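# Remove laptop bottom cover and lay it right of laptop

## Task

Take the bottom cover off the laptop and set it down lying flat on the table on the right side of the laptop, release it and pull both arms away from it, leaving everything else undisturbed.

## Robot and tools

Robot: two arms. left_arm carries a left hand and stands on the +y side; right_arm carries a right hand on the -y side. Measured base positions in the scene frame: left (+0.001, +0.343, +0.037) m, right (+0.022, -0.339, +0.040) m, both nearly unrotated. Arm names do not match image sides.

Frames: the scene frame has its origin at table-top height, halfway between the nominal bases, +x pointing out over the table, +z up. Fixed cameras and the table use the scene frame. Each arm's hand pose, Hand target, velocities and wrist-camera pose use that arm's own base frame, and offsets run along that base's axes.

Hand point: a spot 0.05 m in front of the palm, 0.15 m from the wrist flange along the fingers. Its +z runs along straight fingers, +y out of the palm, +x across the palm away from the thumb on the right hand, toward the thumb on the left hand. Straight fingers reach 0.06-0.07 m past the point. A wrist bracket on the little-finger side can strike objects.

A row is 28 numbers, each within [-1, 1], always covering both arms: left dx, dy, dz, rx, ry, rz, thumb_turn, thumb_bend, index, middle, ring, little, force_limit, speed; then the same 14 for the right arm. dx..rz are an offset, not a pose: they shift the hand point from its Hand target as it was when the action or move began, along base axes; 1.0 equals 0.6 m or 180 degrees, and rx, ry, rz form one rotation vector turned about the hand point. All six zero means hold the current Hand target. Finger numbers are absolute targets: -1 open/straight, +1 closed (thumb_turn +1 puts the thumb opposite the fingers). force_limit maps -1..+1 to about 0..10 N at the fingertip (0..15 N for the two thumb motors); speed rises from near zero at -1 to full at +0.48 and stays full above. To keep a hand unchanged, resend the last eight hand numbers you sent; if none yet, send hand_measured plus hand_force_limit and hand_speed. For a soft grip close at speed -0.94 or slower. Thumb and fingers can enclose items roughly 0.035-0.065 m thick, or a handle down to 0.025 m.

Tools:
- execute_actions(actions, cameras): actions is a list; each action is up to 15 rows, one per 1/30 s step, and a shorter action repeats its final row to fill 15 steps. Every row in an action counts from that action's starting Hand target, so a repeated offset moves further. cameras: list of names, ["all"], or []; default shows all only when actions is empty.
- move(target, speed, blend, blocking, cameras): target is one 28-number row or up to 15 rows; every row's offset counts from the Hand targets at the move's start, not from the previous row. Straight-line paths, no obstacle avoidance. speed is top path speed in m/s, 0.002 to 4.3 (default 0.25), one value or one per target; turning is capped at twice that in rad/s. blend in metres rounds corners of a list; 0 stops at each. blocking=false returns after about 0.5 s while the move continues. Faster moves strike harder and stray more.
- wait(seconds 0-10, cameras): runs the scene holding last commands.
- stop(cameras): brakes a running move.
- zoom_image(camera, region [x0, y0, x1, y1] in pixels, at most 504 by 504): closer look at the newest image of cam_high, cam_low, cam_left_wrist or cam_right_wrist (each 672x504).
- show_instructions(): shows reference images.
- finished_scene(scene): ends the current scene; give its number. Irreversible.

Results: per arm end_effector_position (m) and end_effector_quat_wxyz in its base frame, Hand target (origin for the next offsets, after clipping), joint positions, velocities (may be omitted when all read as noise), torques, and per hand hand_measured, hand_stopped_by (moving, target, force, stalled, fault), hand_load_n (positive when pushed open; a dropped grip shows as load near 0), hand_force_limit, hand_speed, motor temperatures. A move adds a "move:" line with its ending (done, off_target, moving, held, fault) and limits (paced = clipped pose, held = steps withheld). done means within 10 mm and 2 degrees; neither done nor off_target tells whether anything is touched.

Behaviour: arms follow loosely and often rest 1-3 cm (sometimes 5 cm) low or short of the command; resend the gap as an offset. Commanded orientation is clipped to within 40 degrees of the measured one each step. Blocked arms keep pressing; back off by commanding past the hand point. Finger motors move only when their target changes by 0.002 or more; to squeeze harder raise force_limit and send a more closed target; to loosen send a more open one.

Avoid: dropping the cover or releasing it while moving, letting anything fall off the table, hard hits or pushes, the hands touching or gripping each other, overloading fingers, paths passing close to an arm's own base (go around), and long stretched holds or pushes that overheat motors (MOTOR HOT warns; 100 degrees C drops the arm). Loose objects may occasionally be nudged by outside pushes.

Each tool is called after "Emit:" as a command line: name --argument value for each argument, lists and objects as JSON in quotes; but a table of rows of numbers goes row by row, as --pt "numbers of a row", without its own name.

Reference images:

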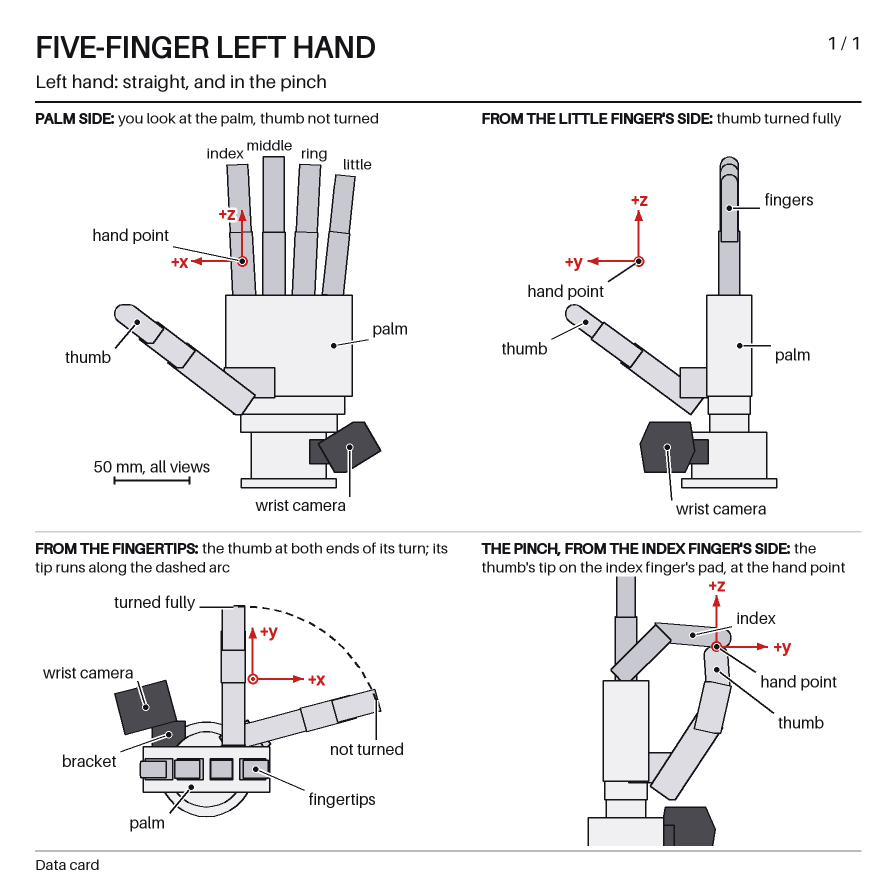

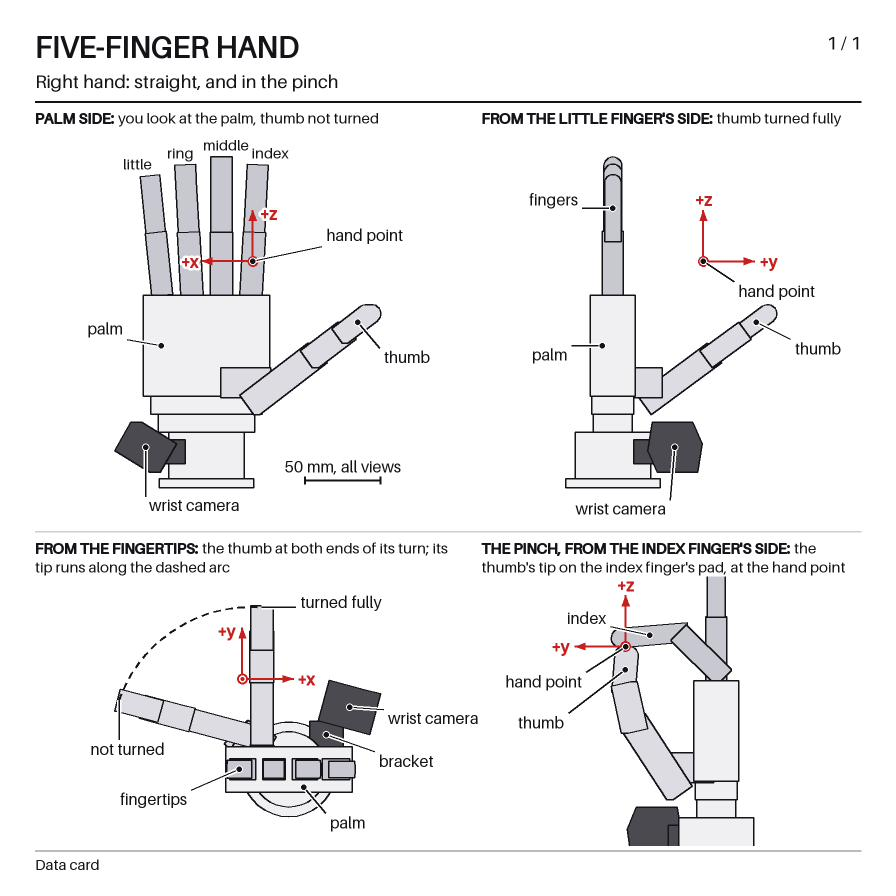

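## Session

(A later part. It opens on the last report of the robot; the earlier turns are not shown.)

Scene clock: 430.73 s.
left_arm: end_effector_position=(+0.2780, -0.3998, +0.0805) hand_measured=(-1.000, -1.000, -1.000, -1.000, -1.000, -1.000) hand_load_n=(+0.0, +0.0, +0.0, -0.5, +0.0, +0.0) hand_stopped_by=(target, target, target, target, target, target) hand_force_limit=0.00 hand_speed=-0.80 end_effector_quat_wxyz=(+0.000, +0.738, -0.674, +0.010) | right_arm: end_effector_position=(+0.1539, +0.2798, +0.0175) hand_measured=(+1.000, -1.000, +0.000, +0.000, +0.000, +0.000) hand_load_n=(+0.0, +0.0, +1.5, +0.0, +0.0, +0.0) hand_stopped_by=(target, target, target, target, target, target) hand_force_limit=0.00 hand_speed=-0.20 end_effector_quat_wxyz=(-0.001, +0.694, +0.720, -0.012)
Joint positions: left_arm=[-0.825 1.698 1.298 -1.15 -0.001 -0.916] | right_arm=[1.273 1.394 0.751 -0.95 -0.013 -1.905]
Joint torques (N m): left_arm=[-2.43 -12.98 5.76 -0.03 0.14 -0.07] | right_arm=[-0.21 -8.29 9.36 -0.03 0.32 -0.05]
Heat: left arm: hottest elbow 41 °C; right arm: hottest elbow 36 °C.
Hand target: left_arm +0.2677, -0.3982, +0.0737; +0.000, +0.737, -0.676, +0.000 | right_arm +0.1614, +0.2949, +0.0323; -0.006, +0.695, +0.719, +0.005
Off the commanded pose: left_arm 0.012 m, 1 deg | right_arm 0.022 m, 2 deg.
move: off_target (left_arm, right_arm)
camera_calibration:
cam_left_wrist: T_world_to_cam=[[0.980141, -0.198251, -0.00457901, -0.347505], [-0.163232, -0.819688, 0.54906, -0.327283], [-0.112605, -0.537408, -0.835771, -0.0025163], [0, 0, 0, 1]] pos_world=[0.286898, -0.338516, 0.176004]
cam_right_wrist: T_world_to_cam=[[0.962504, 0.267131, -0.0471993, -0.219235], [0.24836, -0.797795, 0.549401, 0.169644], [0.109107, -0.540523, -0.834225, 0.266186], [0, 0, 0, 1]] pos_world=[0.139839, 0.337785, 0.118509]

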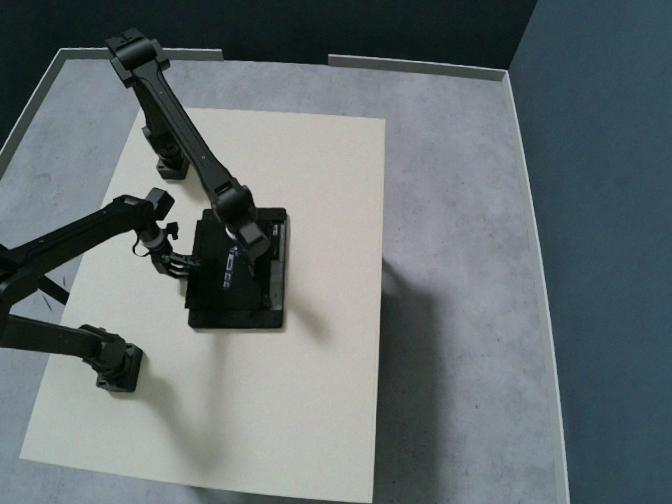

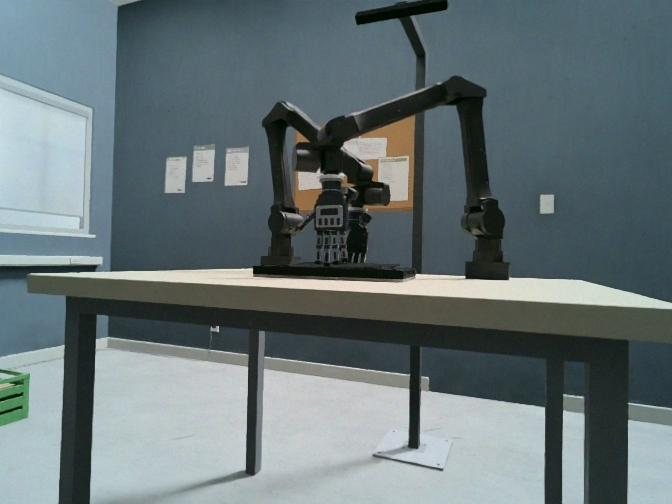

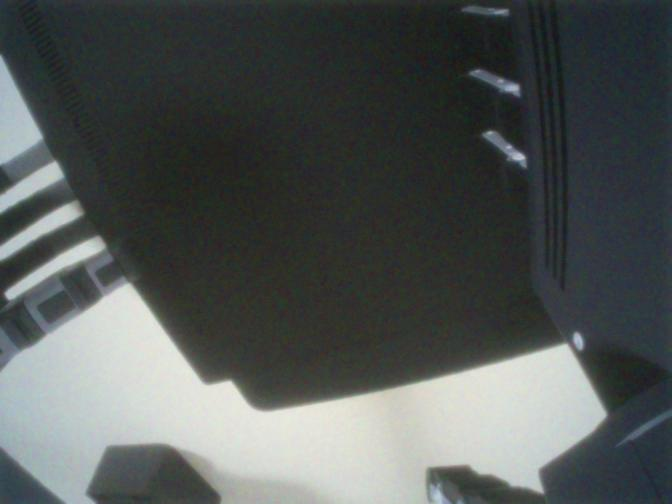

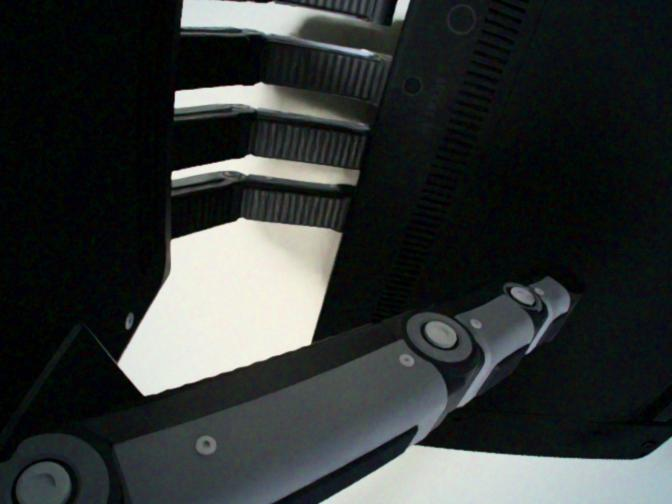

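Emit:
move --pt "0 0 0 0 0 0 -1 -1 -1 -1 -1 -1 0 -0.8 0 0 0.02 0 0 0 1 -1 0 0 0 0 0 -0.2" --pt "0 0 0 0 0 0 -1 -1 -1 -1 -1 -1 0 -0.8 0.055 0 0.025 0 0 0 1 -1 0 0 0 0 0 -0.2" --speed 0.04 --cameras '["all"]'

Emit:
zoom_image --camera "cam_right_wrist" --region '[300, 0, 600, 300]'

Emit:
zoom_image --camera "cam_low" --region '[240, 190, 440, 300]'

Emit:
zoom_image --camera "cam_high" --region '[140, 190, 310, 340]'

Scene clock: 440.53 s.
left_arm: end_effector_position=(+0.2785, -0.3998, +0.0834) hand_measured=(-1.000, -1.000, -1.000, -1.000, -1.000, -1.000) hand_load_n=(+0.0, +0.0, +0.0, +0.0, +0.0, -0.5) hand_stopped_by=(target, target, target, target, target, target) hand_force_limit=0.00 hand_speed=-0.80 end_effector_quat_wxyz=(+0.000, +0.738, -0.674, +0.014) | right_arm: end_effector_position=(+0.1827, +0.2821, +0.0377) hand_measured=(+1.000, -1.000, +0.000, +0.000, +0.000, +0.000) hand_load_n=(+0.0, +0.0, +1.0, +0.0, +0.0, +0.0) hand_stopped_by=(target, target, target, target, target, target) hand_force_limit=0.00 hand_speed=-0.20 end_effector_quat_wxyz=(-0.004, +0.695, +0.719, -0.004)
Joint positions: left_arm=[-0.825 1.691 1.298 -1.15 -0.002 -0.916] | right_arm=[1.194 1.377 0.799 -0.998 -0.01 -1.982]
Joint torques (N m): left_arm=[-2.43 -12.4 5.87 -0.05 0.19 -0.09] | right_arm=[-1.14 -6.77 9.94 0.06 0.17 -0.17]
Heat: left arm: hottest elbow 41 °C; right arm: hottest elbow 37 °C.
Hand target: left_arm +0.2677, -0.3982, +0.0738; +0.000, +0.737, -0.676, +0.000 | right_arm +0.1943, +0.2948, +0.0472; -0.006, +0.695, +0.719, +0.005
Off the commanded pose: left_arm 0.015 m, 2 deg | right_arm 0.020 m, 1 deg.
move: off_target (left_arm, right_arm)
camera_calibration:
cam_left_wrist: T_world_to_cam=[[0.980166, -0.198175, 0.00148163, -0.348396], [-0.166154, -0.817669, 0.55119, -0.327389], [-0.108021, -0.540503, -0.834379, -0.00272782], [0, 0, 0, 1]] pos_world=[0.286794, -0.338214, 0.178694]
cam_right_wrist: T_world_to_cam=[[0.963489, 0.265278, -0.0362779, -0.246744], [0.242432, -0.806836, 0.538741, 0.157232], [0.113646, -0.527866, -0.84169, 0.276923], [0, 0, 0, 1]] pos_world=[0.168146, 0.338494, 0.139425]

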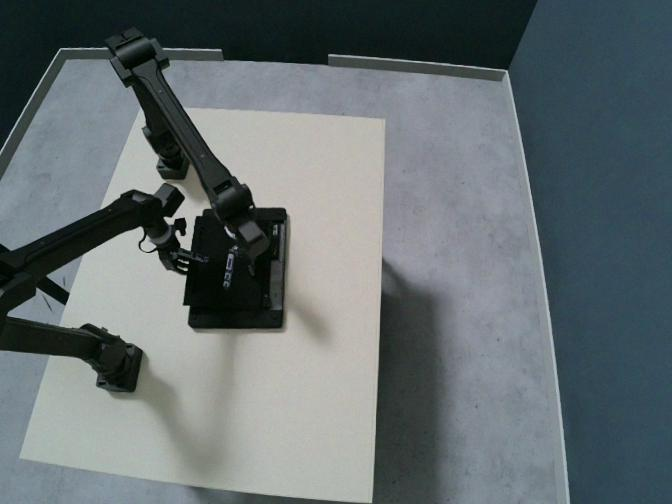

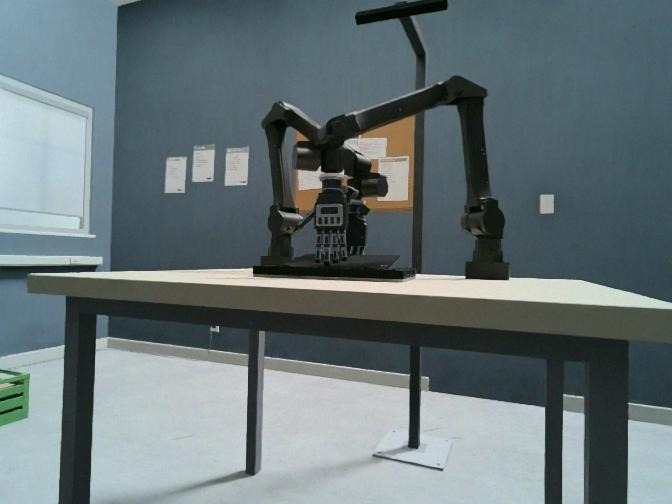

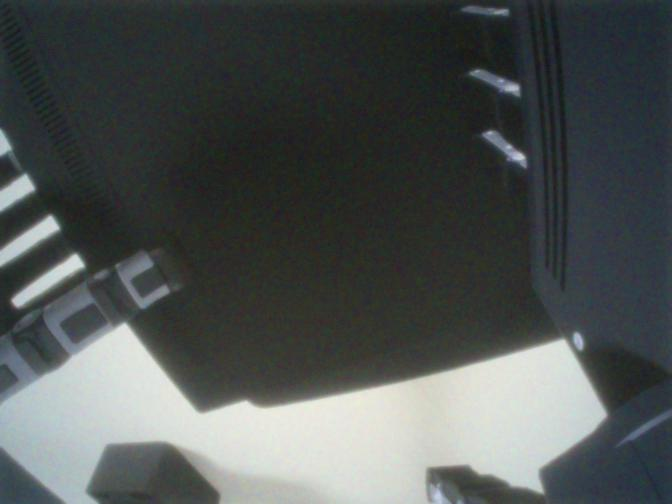

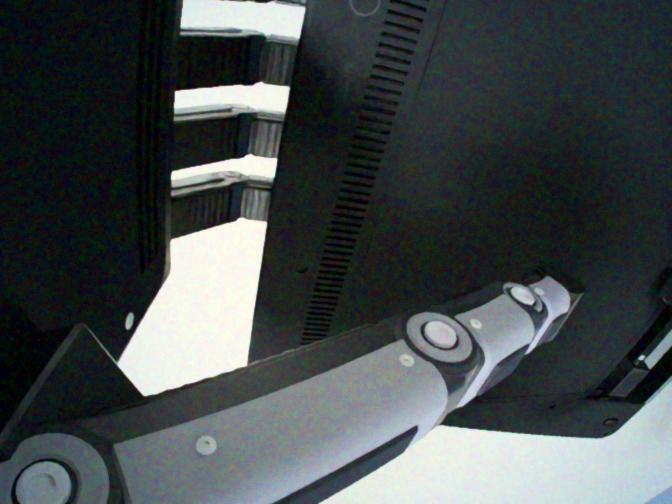

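Scaled by 1.680 from the camera's 672x504 image, which has a finer 960x720 frame.

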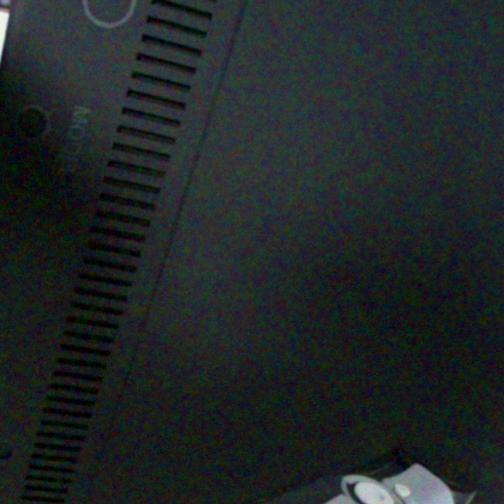

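Scaled by 2.520.

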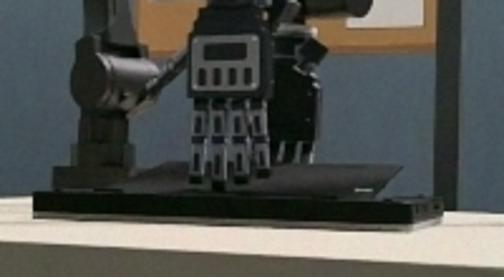

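Scaled by 2.965.

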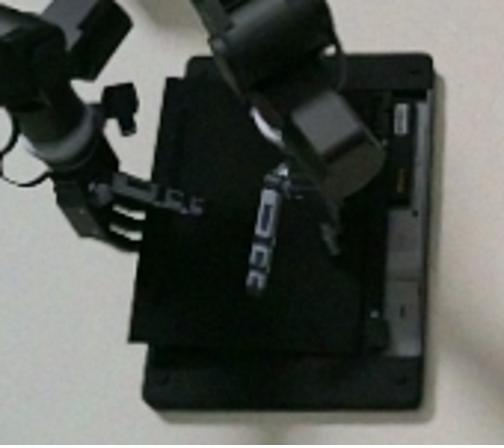

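Emit:
move --pt "0 0 0 0 0 0 -1 -1 -1 -1 -1 -1 0 -0.8 -0.019 -0.021 -0.015 0 0 0 1 0 0 0 0 0 -0.2 -0.5" --speed 0.04 --cameras '["cam_right_wrist","cam_low","cam_left_wrist"]'

Scene clock: 458.97 s.
left_arm: end_effector_position=(+0.2785, -0.3998, +0.0834) hand_measured=(-1.000, -1.000, -1.000, -1.000, -1.000, -1.000) hand_load_n=(+0.0, +0.0, +0.0, +0.0, +0.0, +0.0) hand_stopped_by=(target, target, target, target, target, target) hand_force_limit=0.00 hand_speed=-0.80 end_effector_quat_wxyz=(+0.000, +0.738, -0.674, +0.014) | right_arm: end_effector_position=(+0.1823, +0.2810, +0.0365) hand_measured=(+1.000, +0.000, +0.000, +0.000, +0.000, +0.000) hand_load_n=(+0.0, +0.0, +0.5, +0.0, +0.0, +0.0) hand_stopped_by=(target, target, target, target, target, target) hand_force_limit=-0.20 hand_speed=-0.50 end_effector_quat_wxyz=(-0.004, +0.695, +0.719, -0.003)
Joint positions: left_arm=[-0.825 1.691 1.298 -1.15 -0.002 -0.916] | right_arm=[1.194 1.373 0.791 -0.991 -0.01 -1.982]
Joint torques (N m): left_arm=[-2.2 -12.57 5.81 -0.08 0.19 -0.07] | right_arm=[0.15 -8.35 6.37 0.94 0.15 -0.01]
Heat: left arm: hottest elbow 40 °C; right arm: hottest elbow 37 °C.
Hand target: left_arm +0.2677, -0.3982, +0.0738; +0.000, +0.737, -0.676, +0.000 | right_arm +0.1829, +0.2823, +0.0382; -0.006, +0.695, +0.719, +0.005
Off the commanded pose: left_arm 0.015 m, 2 deg | right_arm 0.002 m, 1 deg.
move: off_target (left_arm)
camera_calibration:
cam_left_wrist: T_world_to_cam=[[0.980166, -0.198175, 0.00148163, -0.348396], [-0.166154, -0.817669, 0.55119, -0.327389], [-0.108021, -0.540503, -0.834379, -0.00272782], [0, 0, 0, 1]] pos_world=[0.286794, -0.338214, 0.178694]
cam_right_wrist: T_world_to_cam=[[0.963432, 0.265789, -0.0339986, -0.246287], [0.242005, -0.808623, 0.536249, 0.157778], [0.115037, -0.524867, -0.843375, 0.274267], [0, 0, 0, 1]] pos_world=[0.167547, 0.336997, 0.138328]
Images, in order (width x height): cam_low 672x504, cam_left_wrist 672x504, cam_right_wrist 672x504.

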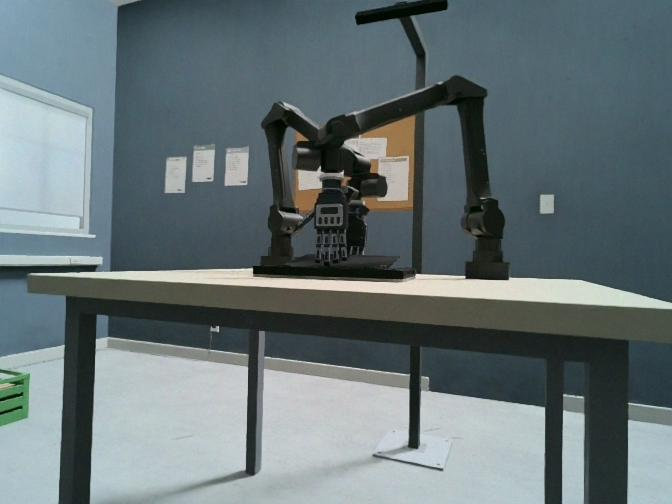

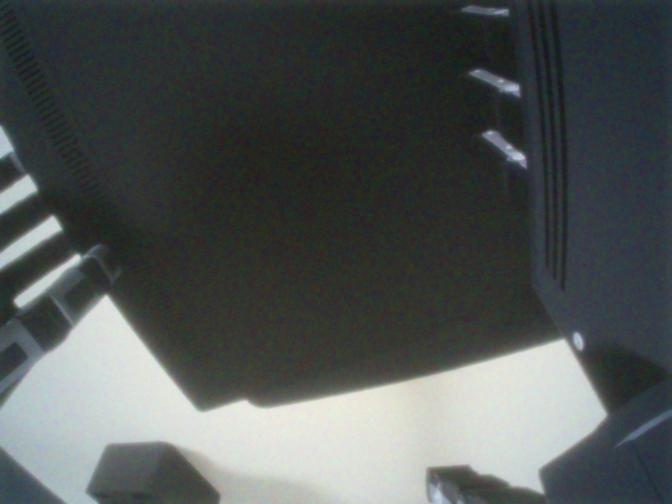

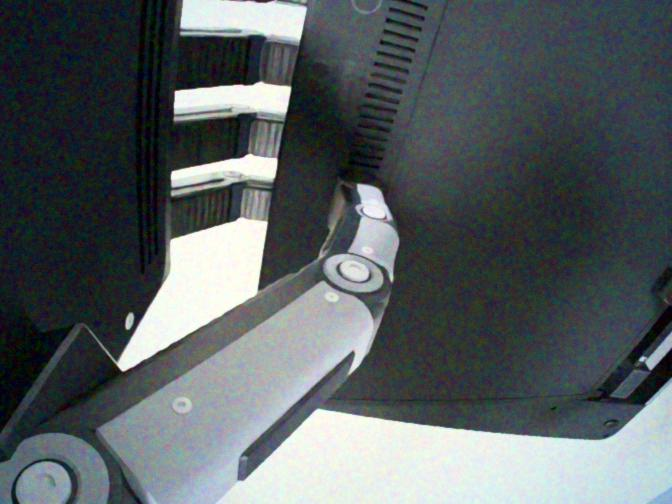

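Emit:
move --pt "0 0 0 0 0 0 -1 -1 -1 -1 -1 -1 0 -0.8 0 0 0 0 0 0 1 0 0.4 0.4 0 0 0 -0.8" --speed 0.04 --cameras '["cam_right_wrist","cam_low","cam_left_wrist"]'

Scene clock: 463.73 s.
left_arm: end_effector_position=(+0.2786, -0.3998, +0.0839) hand_measured=(-1.000, -1.000, -1.000, -1.000, -1.000, -1.000) hand_load_n=(+0.0, +0.0, +0.0, +0.0, +0.0, +0.0) hand_stopped_by=(target, target, target, target, target, target) hand_force_limit=0.00 hand_speed=-0.80 end_effector_quat_wxyz=(+0.000, +0.738, -0.674, +0.014) | right_arm: end_effector_position=(+0.1818, +0.2801, +0.0356) hand_measured=(+1.000, +0.000, +0.162, +0.162, +0.000, +0.000) hand_load_n=(+0.0, +1.0, +8.0, +6.0, +0.0, +0.0) hand_stopped_by=(target, target, force, force, target, target) hand_force_limit=0.00 hand_speed=-0.80 end_effector_quat_wxyz=(-0.004, +0.695, +0.719, -0.004)
Joint positions: left_arm=[-0.825 1.69 1.298 -1.15 -0.003 -0.916] | right_arm=[1.194 1.373 0.788 -0.99 -0.011 -1.982]
Joint torques (N m): left_arm=[-2.2 -12.4 5.86 -0.08 0.21 -0.06] | right_arm=[0.15 -8.35 6.54 0.9 0.18 -0.01]
Heat: left arm: hottest elbow 40 °C; right arm: hottest elbow 37 °C.
Hand target: left_arm +0.2677, -0.3982, +0.0737; +0.000, +0.737, -0.676, +0.000 | right_arm +0.1829, +0.2822, +0.0382; -0.006, +0.695, +0.719, +0.004
Off the commanded pose: left_arm 0.015 m, 2 deg | right_arm 0.004 m, 1 deg.
move: off_target (left_arm)
camera_calibration:
cam_left_wrist: T_world_to_cam=[[0.980162, -0.198179, 0.00265725, -0.348607], [-0.166753, -0.817341, 0.551495, -0.32738], [-0.107123, -0.540998, -0.834174, -0.00285703], [0, 0, 0, 1]] pos_world=[0.286794, -0.338213, 0.179092]
cam_right_wrist: T_world_to_cam=[[0.963407, 0.26568, -0.0355113, -0.245497], [0.242621, -0.808034, 0.536857, 0.157408], [0.113938, -0.525828, -0.842926, 0.27363], [0, 0, 0, 1]] pos_world=[0.167146, 0.336296, 0.137426]
Images, in order (width x height): cam_low 672x504, cam_left_wrist 672x504, cam_right_wrist 672x504.

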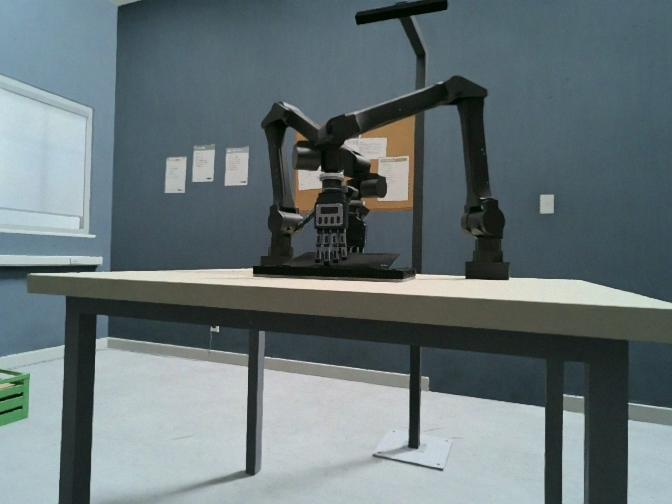

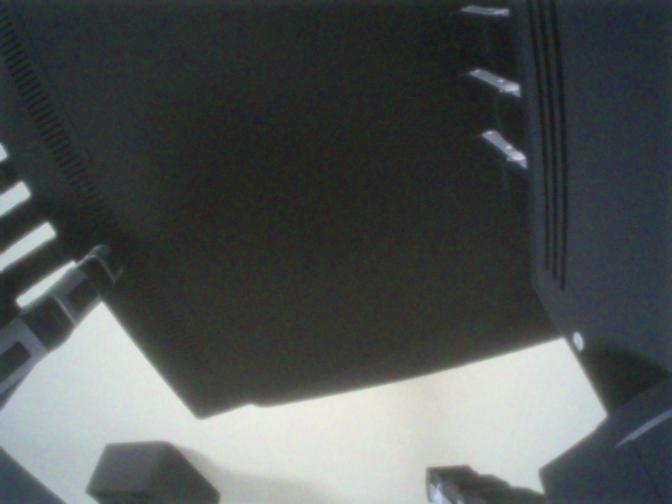

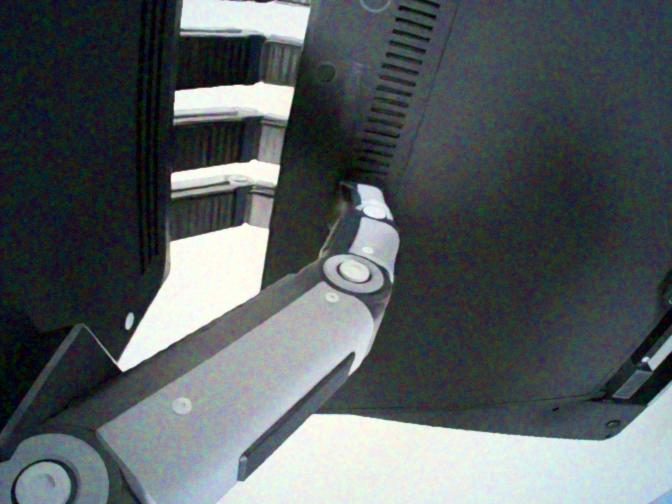

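Emit:
move --pt "0 0 0.15 0 0 0 -1 -1 -1 -1 -1 -1 0 -0.8 0 0 0 0 0 0 1 0 0.4 0.4 0.15 0.15 -0.4 -0.8" --pt "0 0.35 0.2 0 0 0 -1 -1 -1 -1 -1 -1 0 -0.8 0 0 0 0 0 0 1 0 0.4 0.4 0.15 0.15 -0.4 -0.8" --speed 0.2 --blend 0.03 --cameras '["cam_right_wrist","cam_low","cam_high"]'

Scene clock: 472.20 s.
left_arm: end_effector_position=(+0.2707, -0.1941, +0.1927) hand_measured=(-1.000, -1.000, -1.000, -1.000, -1.000, -1.000) hand_load_n=(+0.0, +0.0, +0.0, +0.0, +0.0, +0.0) hand_stopped_by=(target, target, target, target, target, target) hand_force_limit=0.00 hand_speed=-0.80 end_effector_quat_wxyz=(-0.002, +0.737, -0.676, +0.002) | right_arm: end_effector_position=(+0.1817, +0.2802, +0.0355) hand_measured=(+1.000, +0.000, +0.164, +0.162, +0.150, +0.150) hand_load_n=(-0.5, +0.0, +1.5, +5.0, +0.0, +0.0) hand_stopped_by=(target, target, force, force, target, target) hand_force_limit=-0.40 hand_speed=-0.80 end_effector_quat_wxyz=(-0.005, +0.695, +0.719, -0.004)
Joint positions: left_arm=[-0.449 1.296 1.159 -1.428 -0.002 -0.535] | right_arm=[1.194 1.373 0.788 -0.99 -0.011 -1.982]
Joint torques (N m): left_arm=[-0.38 -8.53 7.13 -0.32 0.18 0.11] | right_arm=[0.15 -8.29 6.54 0.9 0.21 -0.01]
Heat: left arm: hottest elbow 41 °C; right arm: hottest elbow 37 °C.
Hand target: left_arm +0.2676, -0.1881, +0.1937; +0.000, +0.737, -0.676, +0.000 | right_arm +0.1828, +0.2822, +0.0382; -0.006, +0.695, +0.719, +0.004
Off the commanded pose: left_arm 0.007 m, 0 deg | right_arm 0.004 m, 1 deg.
move: done; blend cut to 0 m at target 1
camera_calibration:
cam_right_wrist: T_world_to_cam=[[0.963377, 0.265709, -0.0361117, -0.245322], [0.243018, -0.808203, 0.536423, 0.157483], [0.113347, -0.525554, -0.843176, 0.273682], [0, 0, 0, 1]] pos_world=[0.167046, 0.336297, 0.137426]
Images, in order (width x height): cam_high 672x504, cam_low 672x504, cam_right_wrist 672x504.

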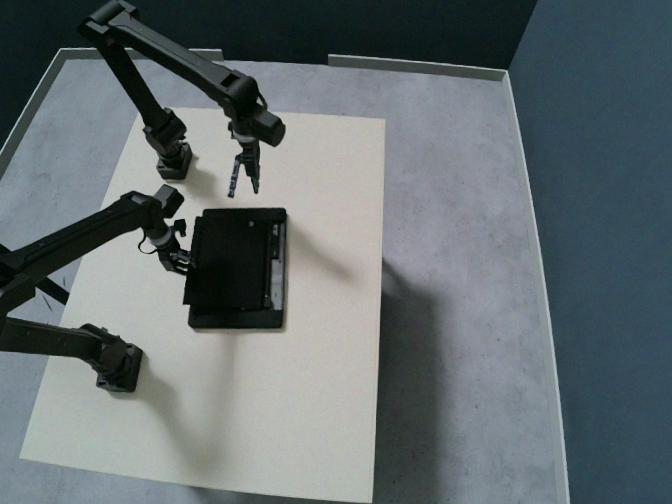

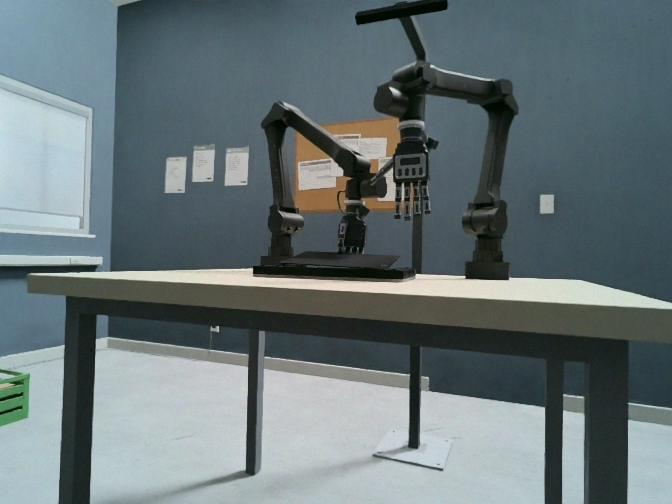

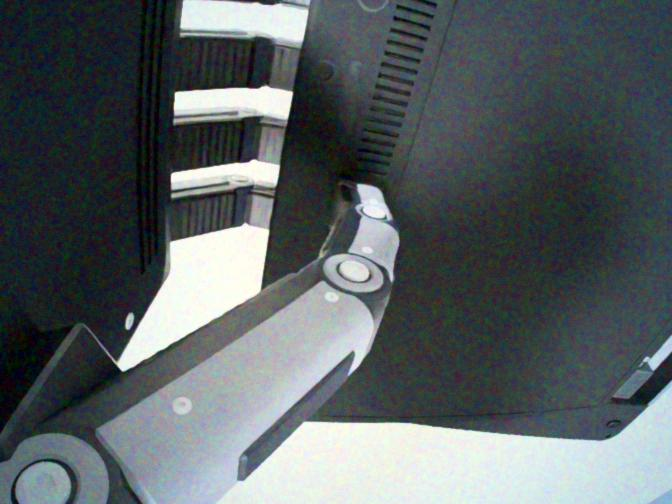

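Emit:
move --pt "0 0 0 0 0 0 -1 -1 -1 -1 -1 -1 0 -0.8 0 0 0 0 0 0 1 0 0.5 0.5 0.15 0.15 0.2 -0.8" --pt "0 0 0 0 0 0 -1 -1 -1 -1 -1 -1 0 -0.8 0 0 0.08 0 0 0 1 0 0.5 0.5 0.15 0.15 0.2 -0.8" --speed 0.06 --cameras '["cam_right_wrist","cam_low","cam_high"]'

Scene clock: 478.80 s.
left_arm: end_effector_position=(+0.2707, -0.1941, +0.1927) hand_measured=(-1.000, -1.000, -1.000, -1.000, -1.000, -1.000) hand_load_n=(+0.0, +0.0, +0.0, +0.0, +0.0, +0.0) hand_stopped_by=(target, target, target, target, target, target) hand_force_limit=0.00 hand_speed=-0.80 end_effector_quat_wxyz=(-0.002, +0.736, -0.677, +0.002) | right_arm: end_effector_position=(+0.1766, +0.2673, +0.0693) hand_measured=(+1.000, +0.000, +0.178, +0.176, +0.150, +0.150) hand_load_n=(-1.0, +0.0, +4.5, +9.5, +0.0, +0.0) hand_stopped_by=(target, target, force, force, target, target) hand_force_limit=0.20 hand_speed=-0.80 end_effector_quat_wxyz=(+0.000, +0.695, +0.719, -0.015)
Joint positions: left_arm=[-0.449 1.296 1.159 -1.428 -0.002 -0.534] | right_arm=[1.194 1.3 0.822 -1.12 -0.011 -1.982]
Joint torques (N m): left_arm=[-0.32 -8.53 7.12 -0.36 0.15 0.09] | right_arm=[0.15 -7.71 10.33 0.06 0.2 -0.01]
Heat: left arm: hottest elbow 41 °C; right arm: hottest elbow 37 °C.
Hand target: left_arm +0.2676, -0.1881, +0.1937; +0.000, +0.737, -0.676, +0.000 | right_arm +0.1829, +0.2822, +0.0862; -0.006, +0.695, +0.719, +0.005
Off the commanded pose: left_arm 0.007 m, 0 deg | right_arm 0.023 m, 2 deg.
move: off_target (right_arm)
camera_calibration:
cam_right_wrist: T_world_to_cam=[[0.963, 0.264818, -0.0500154, -0.234653], [0.24761, -0.796142, 0.55213, 0.125077], [0.106395, -0.544086, -0.832257, 0.301349], [0, 0, 0, 1]] pos_world=[0.162939, 0.325679, 0.170004]
Images, in order (width x height): cam_high 672x504, cam_low 672x504, cam_right_wrist 672x504.

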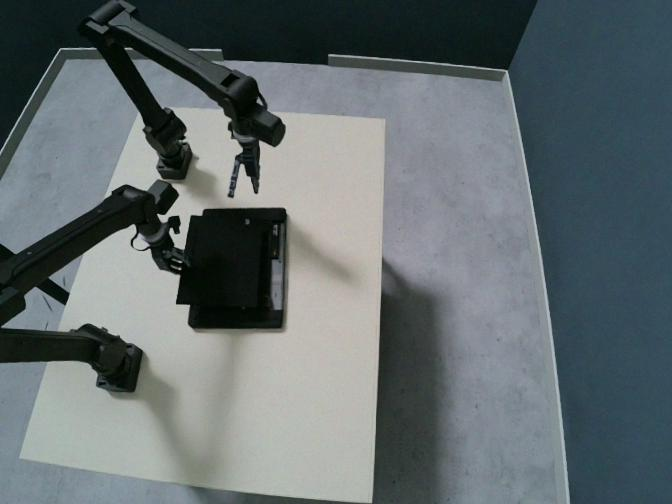

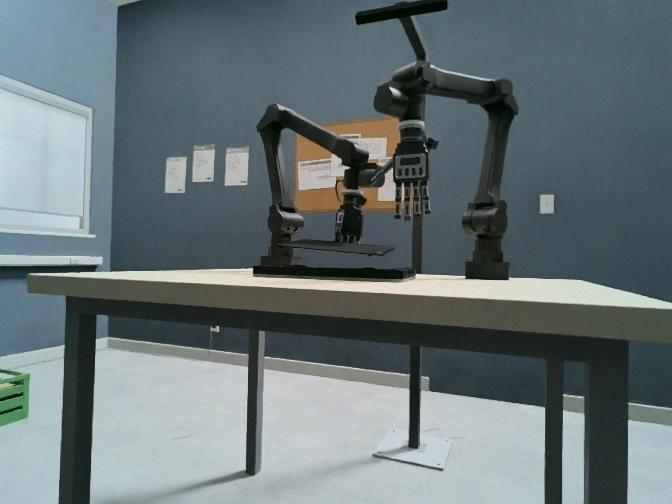

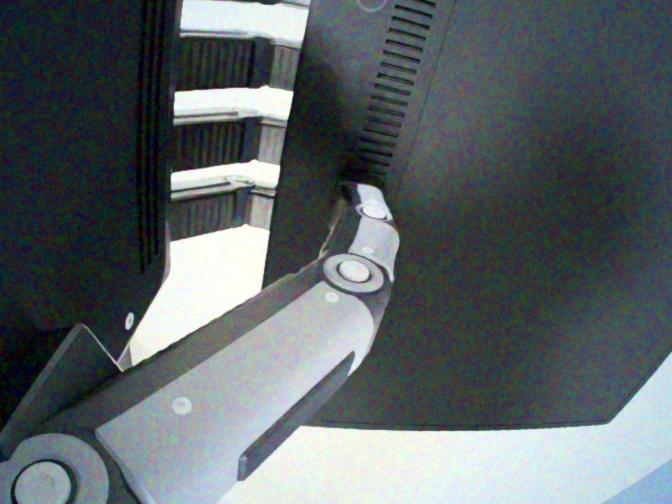

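Emit:
move --pt "0 0 0 0 0 0 -1 -1 -1 -1 -1 -1 0 -0.8 0 0 0.08 0 0 0 1 0 0.5 0.5 0.15 0.15 0.2 -0.8" --pt "0 0 0 0 0 0 -1 -1 -1 -1 -1 -1 0 -0.8 0.127 -0.4427 0.08 0 0 -0.5 1 0 0.5 0.5 0.15 0.15 0.2 -0.8" --speed 0.15 --blend '[0.02,0]' --cameras '["cam_right_wrist","cam_low","cam_high"]'

Scene clock: 517.50 s.
left_arm: end_effector_position=(+0.2707, -0.1941, +0.1927) hand_measured=(-1.000, -1.000, -1.000, -1.000, -1.000, -1.000) hand_load_n=(+0.0, +0.0, +0.0, +0.0, +0.0, +0.0) hand_stopped_by=(target, target, target, target, target, target) hand_force_limit=0.00 hand_speed=-0.80 end_effector_quat_wxyz=(-0.002, +0.736, -0.677, +0.002) | right_arm: end_effector_position=(+0.2505, +0.0180, +0.1273) hand_measured=(+1.000, +0.000, +0.178, +0.176, +0.150, +0.150) hand_load_n=(-1.0, +0.0, +4.5, +10.0, +0.0, +0.0) hand_stopped_by=(target, target, force, force, target, target) hand_force_limit=0.20 hand_speed=-0.80 end_effector_quat_wxyz=(-0.002, +1.000, +0.029, +0.000)
Joint positions: left_arm=[-0.449 1.296 1.159 -1.428 -0.002 -0.534] | right_arm=[0.279 1.131 0.849 -1.288 -0.004 -1.35]
Joint torques (N m): left_arm=[-0.32 -8.7 7.09 -0.28 0.17 0.1] | right_arm=[-0.85 -4.54 9.76 0.42 0.32 0.11]
Heat: left arm: hottest elbow 44 °C; right arm: hottest elbow 38 °C.
Hand target: left_arm +0.2676, -0.1881, +0.1937; +0.000, +0.737, -0.676, +0.000 | right_arm +0.2591, +0.0166, +0.1342; -0.001, +1.000, +0.017, +0.007
Off the commanded pose: left_arm 0.007 m, 0 deg | right_arm 0.011 m, 2 deg.
move: off_target (right_arm)
camera_calibration:
cam_right_wrist: T_world_to_cam=[[0.288632, -0.956996, -0.0291698, -0.0485002], [-0.801143, -0.258085, 0.539965, 0.130845], [-0.524272, -0.132482, -0.841182, 0.357831], [0, 0, 0, 1]] pos_world=[0.306425, 0.0347607, 0.228934]
Images, in order (width x height): cam_high 672x504, cam_low 672x504, cam_right_wrist 672x504.

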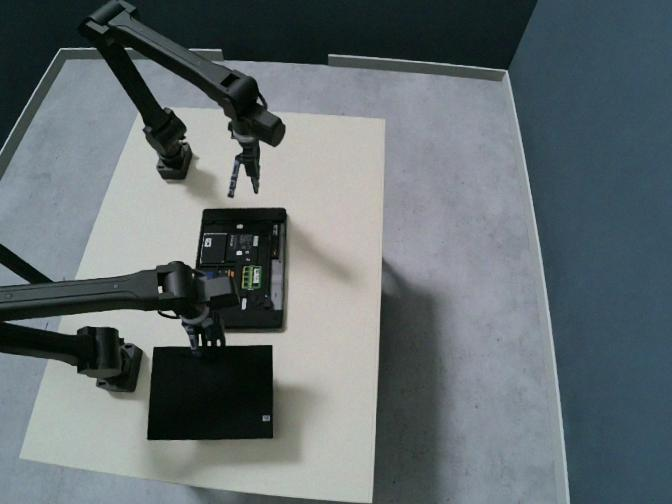

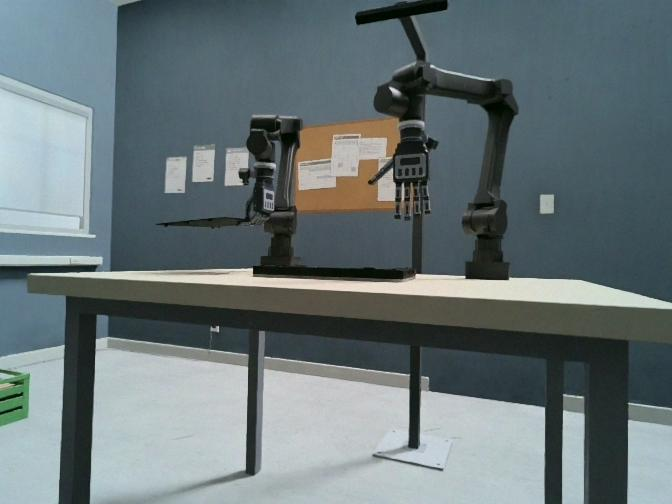

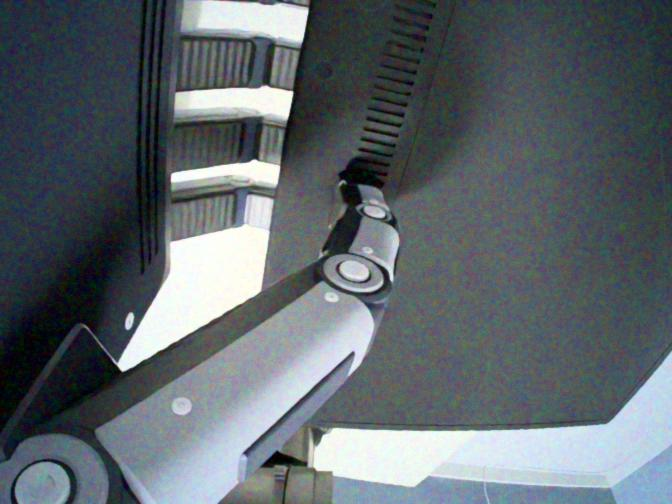

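Emit:
move --pt "0 0 0 0 0 0 -1 -1 -1 -1 -1 -1 0 -0.8 0 -0.05 -0.16 0 0 0 1 0 0.5 0.5 0.15 0.15 0.2 -0.8" --speed 0.12 --cameras '["cam_right_wrist","cam_low","cam_high"]'

Emit:
zoom_image --camera "cam_low" --region '[120, 190, 320, 300]'

Scene clock: 534.67 s.
left_arm: end_effector_position=(+0.2707, -0.1941, +0.1927) hand_measured=(-1.000, -1.000, -1.000, -1.000, -1.000, -1.000) hand_load_n=(+0.0, +0.0, +0.0, +0.0, +0.0, +0.0) hand_stopped_by=(target, target, target, target, target, target) hand_force_limit=0.00 hand_speed=-0.80 end_effector_quat_wxyz=(-0.002, +0.736, -0.677, +0.002) | right_arm: end_effector_position=(+0.2556, -0.0092, +0.0403) hand_measured=(+1.000, +0.000, +0.178, +0.176, +0.150, +0.150) hand_load_n=(-1.0, +0.0, +4.5, +10.0, +0.0, +0.0) hand_stopped_by=(target, target, force, force, target, target) hand_force_limit=0.20 hand_speed=-0.80 end_effector_quat_wxyz=(-0.003, +1.000, +0.018, +0.005)
Joint positions: left_arm=[-0.449 1.296 1.159 -1.428 -0.002 -0.534] | right_arm=[0.18 1.236 0.68 -1.004 -0.004 -1.427]
Joint torques (N m): left_arm=[-0.67 -8.53 7.1 -0.31 0.16 0.1] | right_arm=[-0.85 -4.95 6.87 1.09 0.26 -0.16]
Heat: left arm: hottest elbow 44 °C; right arm: hottest elbow 38 °C.
Hand target: left_arm +0.2676, -0.1881, +0.1937; +0.000, +0.737, -0.676, +0.000 | right_arm +0.2592, -0.0134, +0.0383; -0.001, +1.000, +0.017, +0.008
Off the commanded pose: left_arm 0.007 m, 0 deg | right_arm 0.006 m, 0 deg.
move: done
camera_calibration:
cam_right_wrist: T_world_to_cam=[[0.266954, -0.963298, -0.0281678, -0.0732234], [-0.812801, -0.240759, 0.530462, 0.178444], [-0.517775, -0.118714, -0.84724, 0.282397], [0, 0, 0, 1]] pos_world=[0.310805, 0.00595058, 0.142537]
Images, in order (width x height): cam_high 672x504, cam_low 672x504, cam_right_wrist 672x504.

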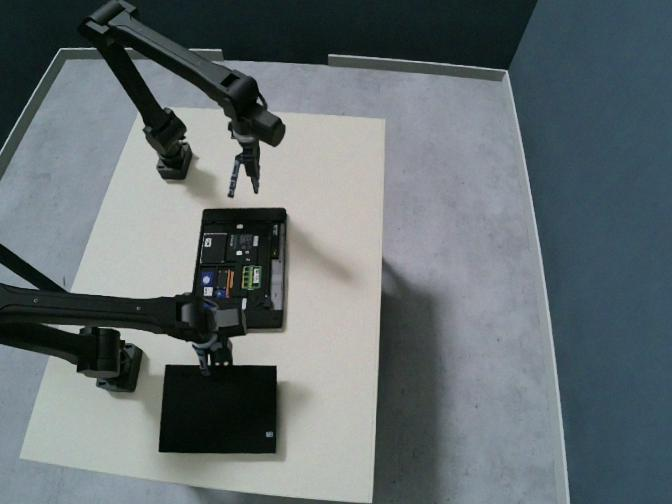

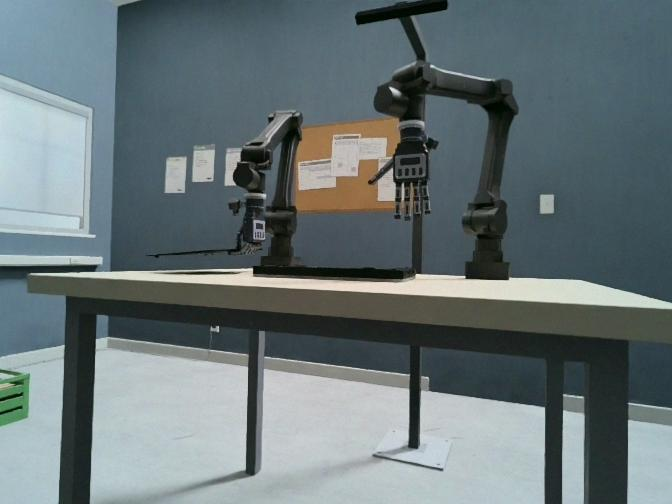

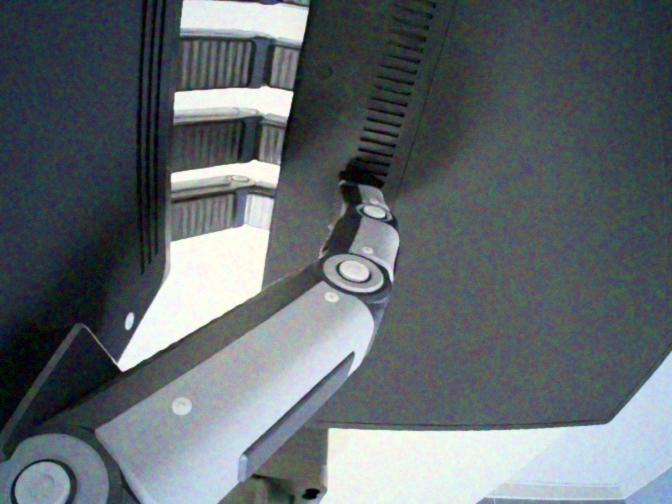

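Scaled by 2.520.

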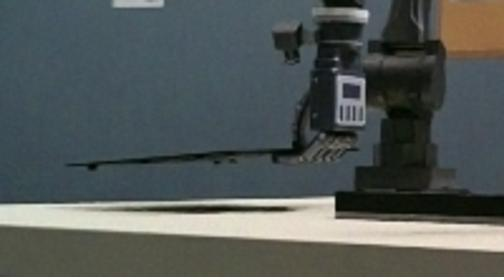

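Emit:
move --pt "0 0 0 0 0 0 -1 -1 -1 -1 -1 -1 0 -0.8 0 0 -0.06 0 0 0 1 0 0.5 0.5 0.15 0.15 0.2 -0.8" --speed 0.06 --cameras '["cam_low","cam_high"]'

Emit:
zoom_image --camera "cam_low" --region '[120, 220, 280, 300]'

Scene clock: 540.50 s.
left_arm: end_effector_position=(+0.2707, -0.1941, +0.1927) hand_measured=(-1.000, -1.000, -1.000, -1.000, -1.000, -1.000) hand_load_n=(+0.0, +0.0, +0.0, +0.0, +0.0, +0.0) hand_stopped_by=(target, target, target, target, target, target) hand_force_limit=0.00 hand_speed=-0.80 end_effector_quat_wxyz=(-0.002, +0.736, -0.677, +0.002) | right_arm: end_effector_position=(+0.2567, -0.0091, +0.0048) hand_measured=(+1.000, +0.000, +0.178, +0.176, +0.150, +0.150) hand_load_n=(-1.0, +0.0, +4.5, +10.0, +0.0, +0.0) hand_stopped_by=(target, target, force, force, target, target) hand_force_limit=0.20 hand_speed=-0.80 end_effector_quat_wxyz=(-0.003, +1.000, +0.018, +0.006)
Joint positions: left_arm=[-0.449 1.296 1.159 -1.428 -0.002 -0.534] | right_arm=[0.18 1.309 0.629 -0.878 -0.004 -1.427]
Joint torques (N m): left_arm=[-0.38 -8.41 7.1 -0.31 0.17 0.09] | right_arm=[-0.91 -5.3 6.16 1.13 0.25 -0.15]
Heat: left arm: hottest elbow 44 °C; right arm: hottest elbow 37 °C.
Hand target: left_arm +0.2676, -0.1881, +0.1937; +0.000, +0.737, -0.676, +0.000 | right_arm +0.2591, -0.0134, +0.0022; -0.001, +1.000, +0.017, +0.008
Off the commanded pose: left_arm 0.007 m, 0 deg | right_arm 0.006 m, 0 deg.
move: done
Images, in order (width x height): cam_high 672x504, cam_low 672x504.

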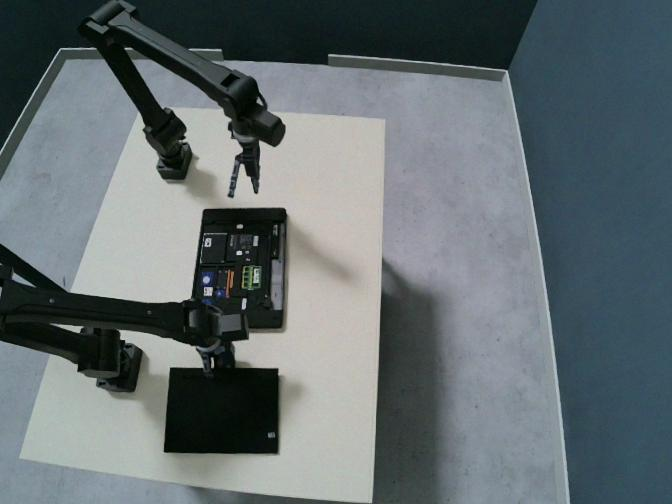

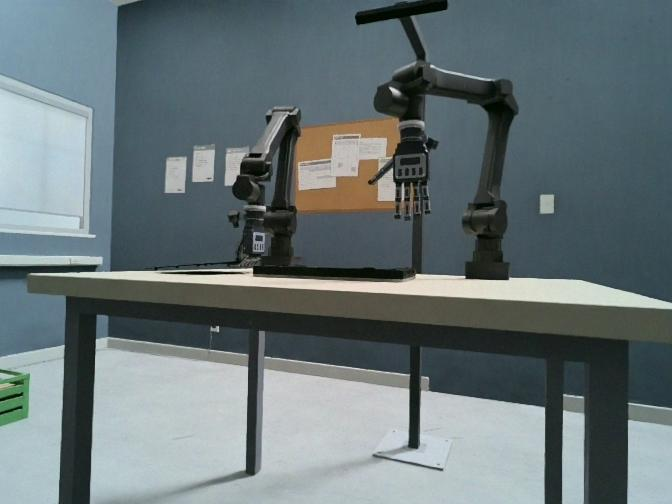

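Scaled by 3.150.

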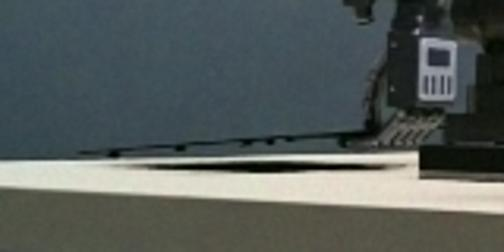

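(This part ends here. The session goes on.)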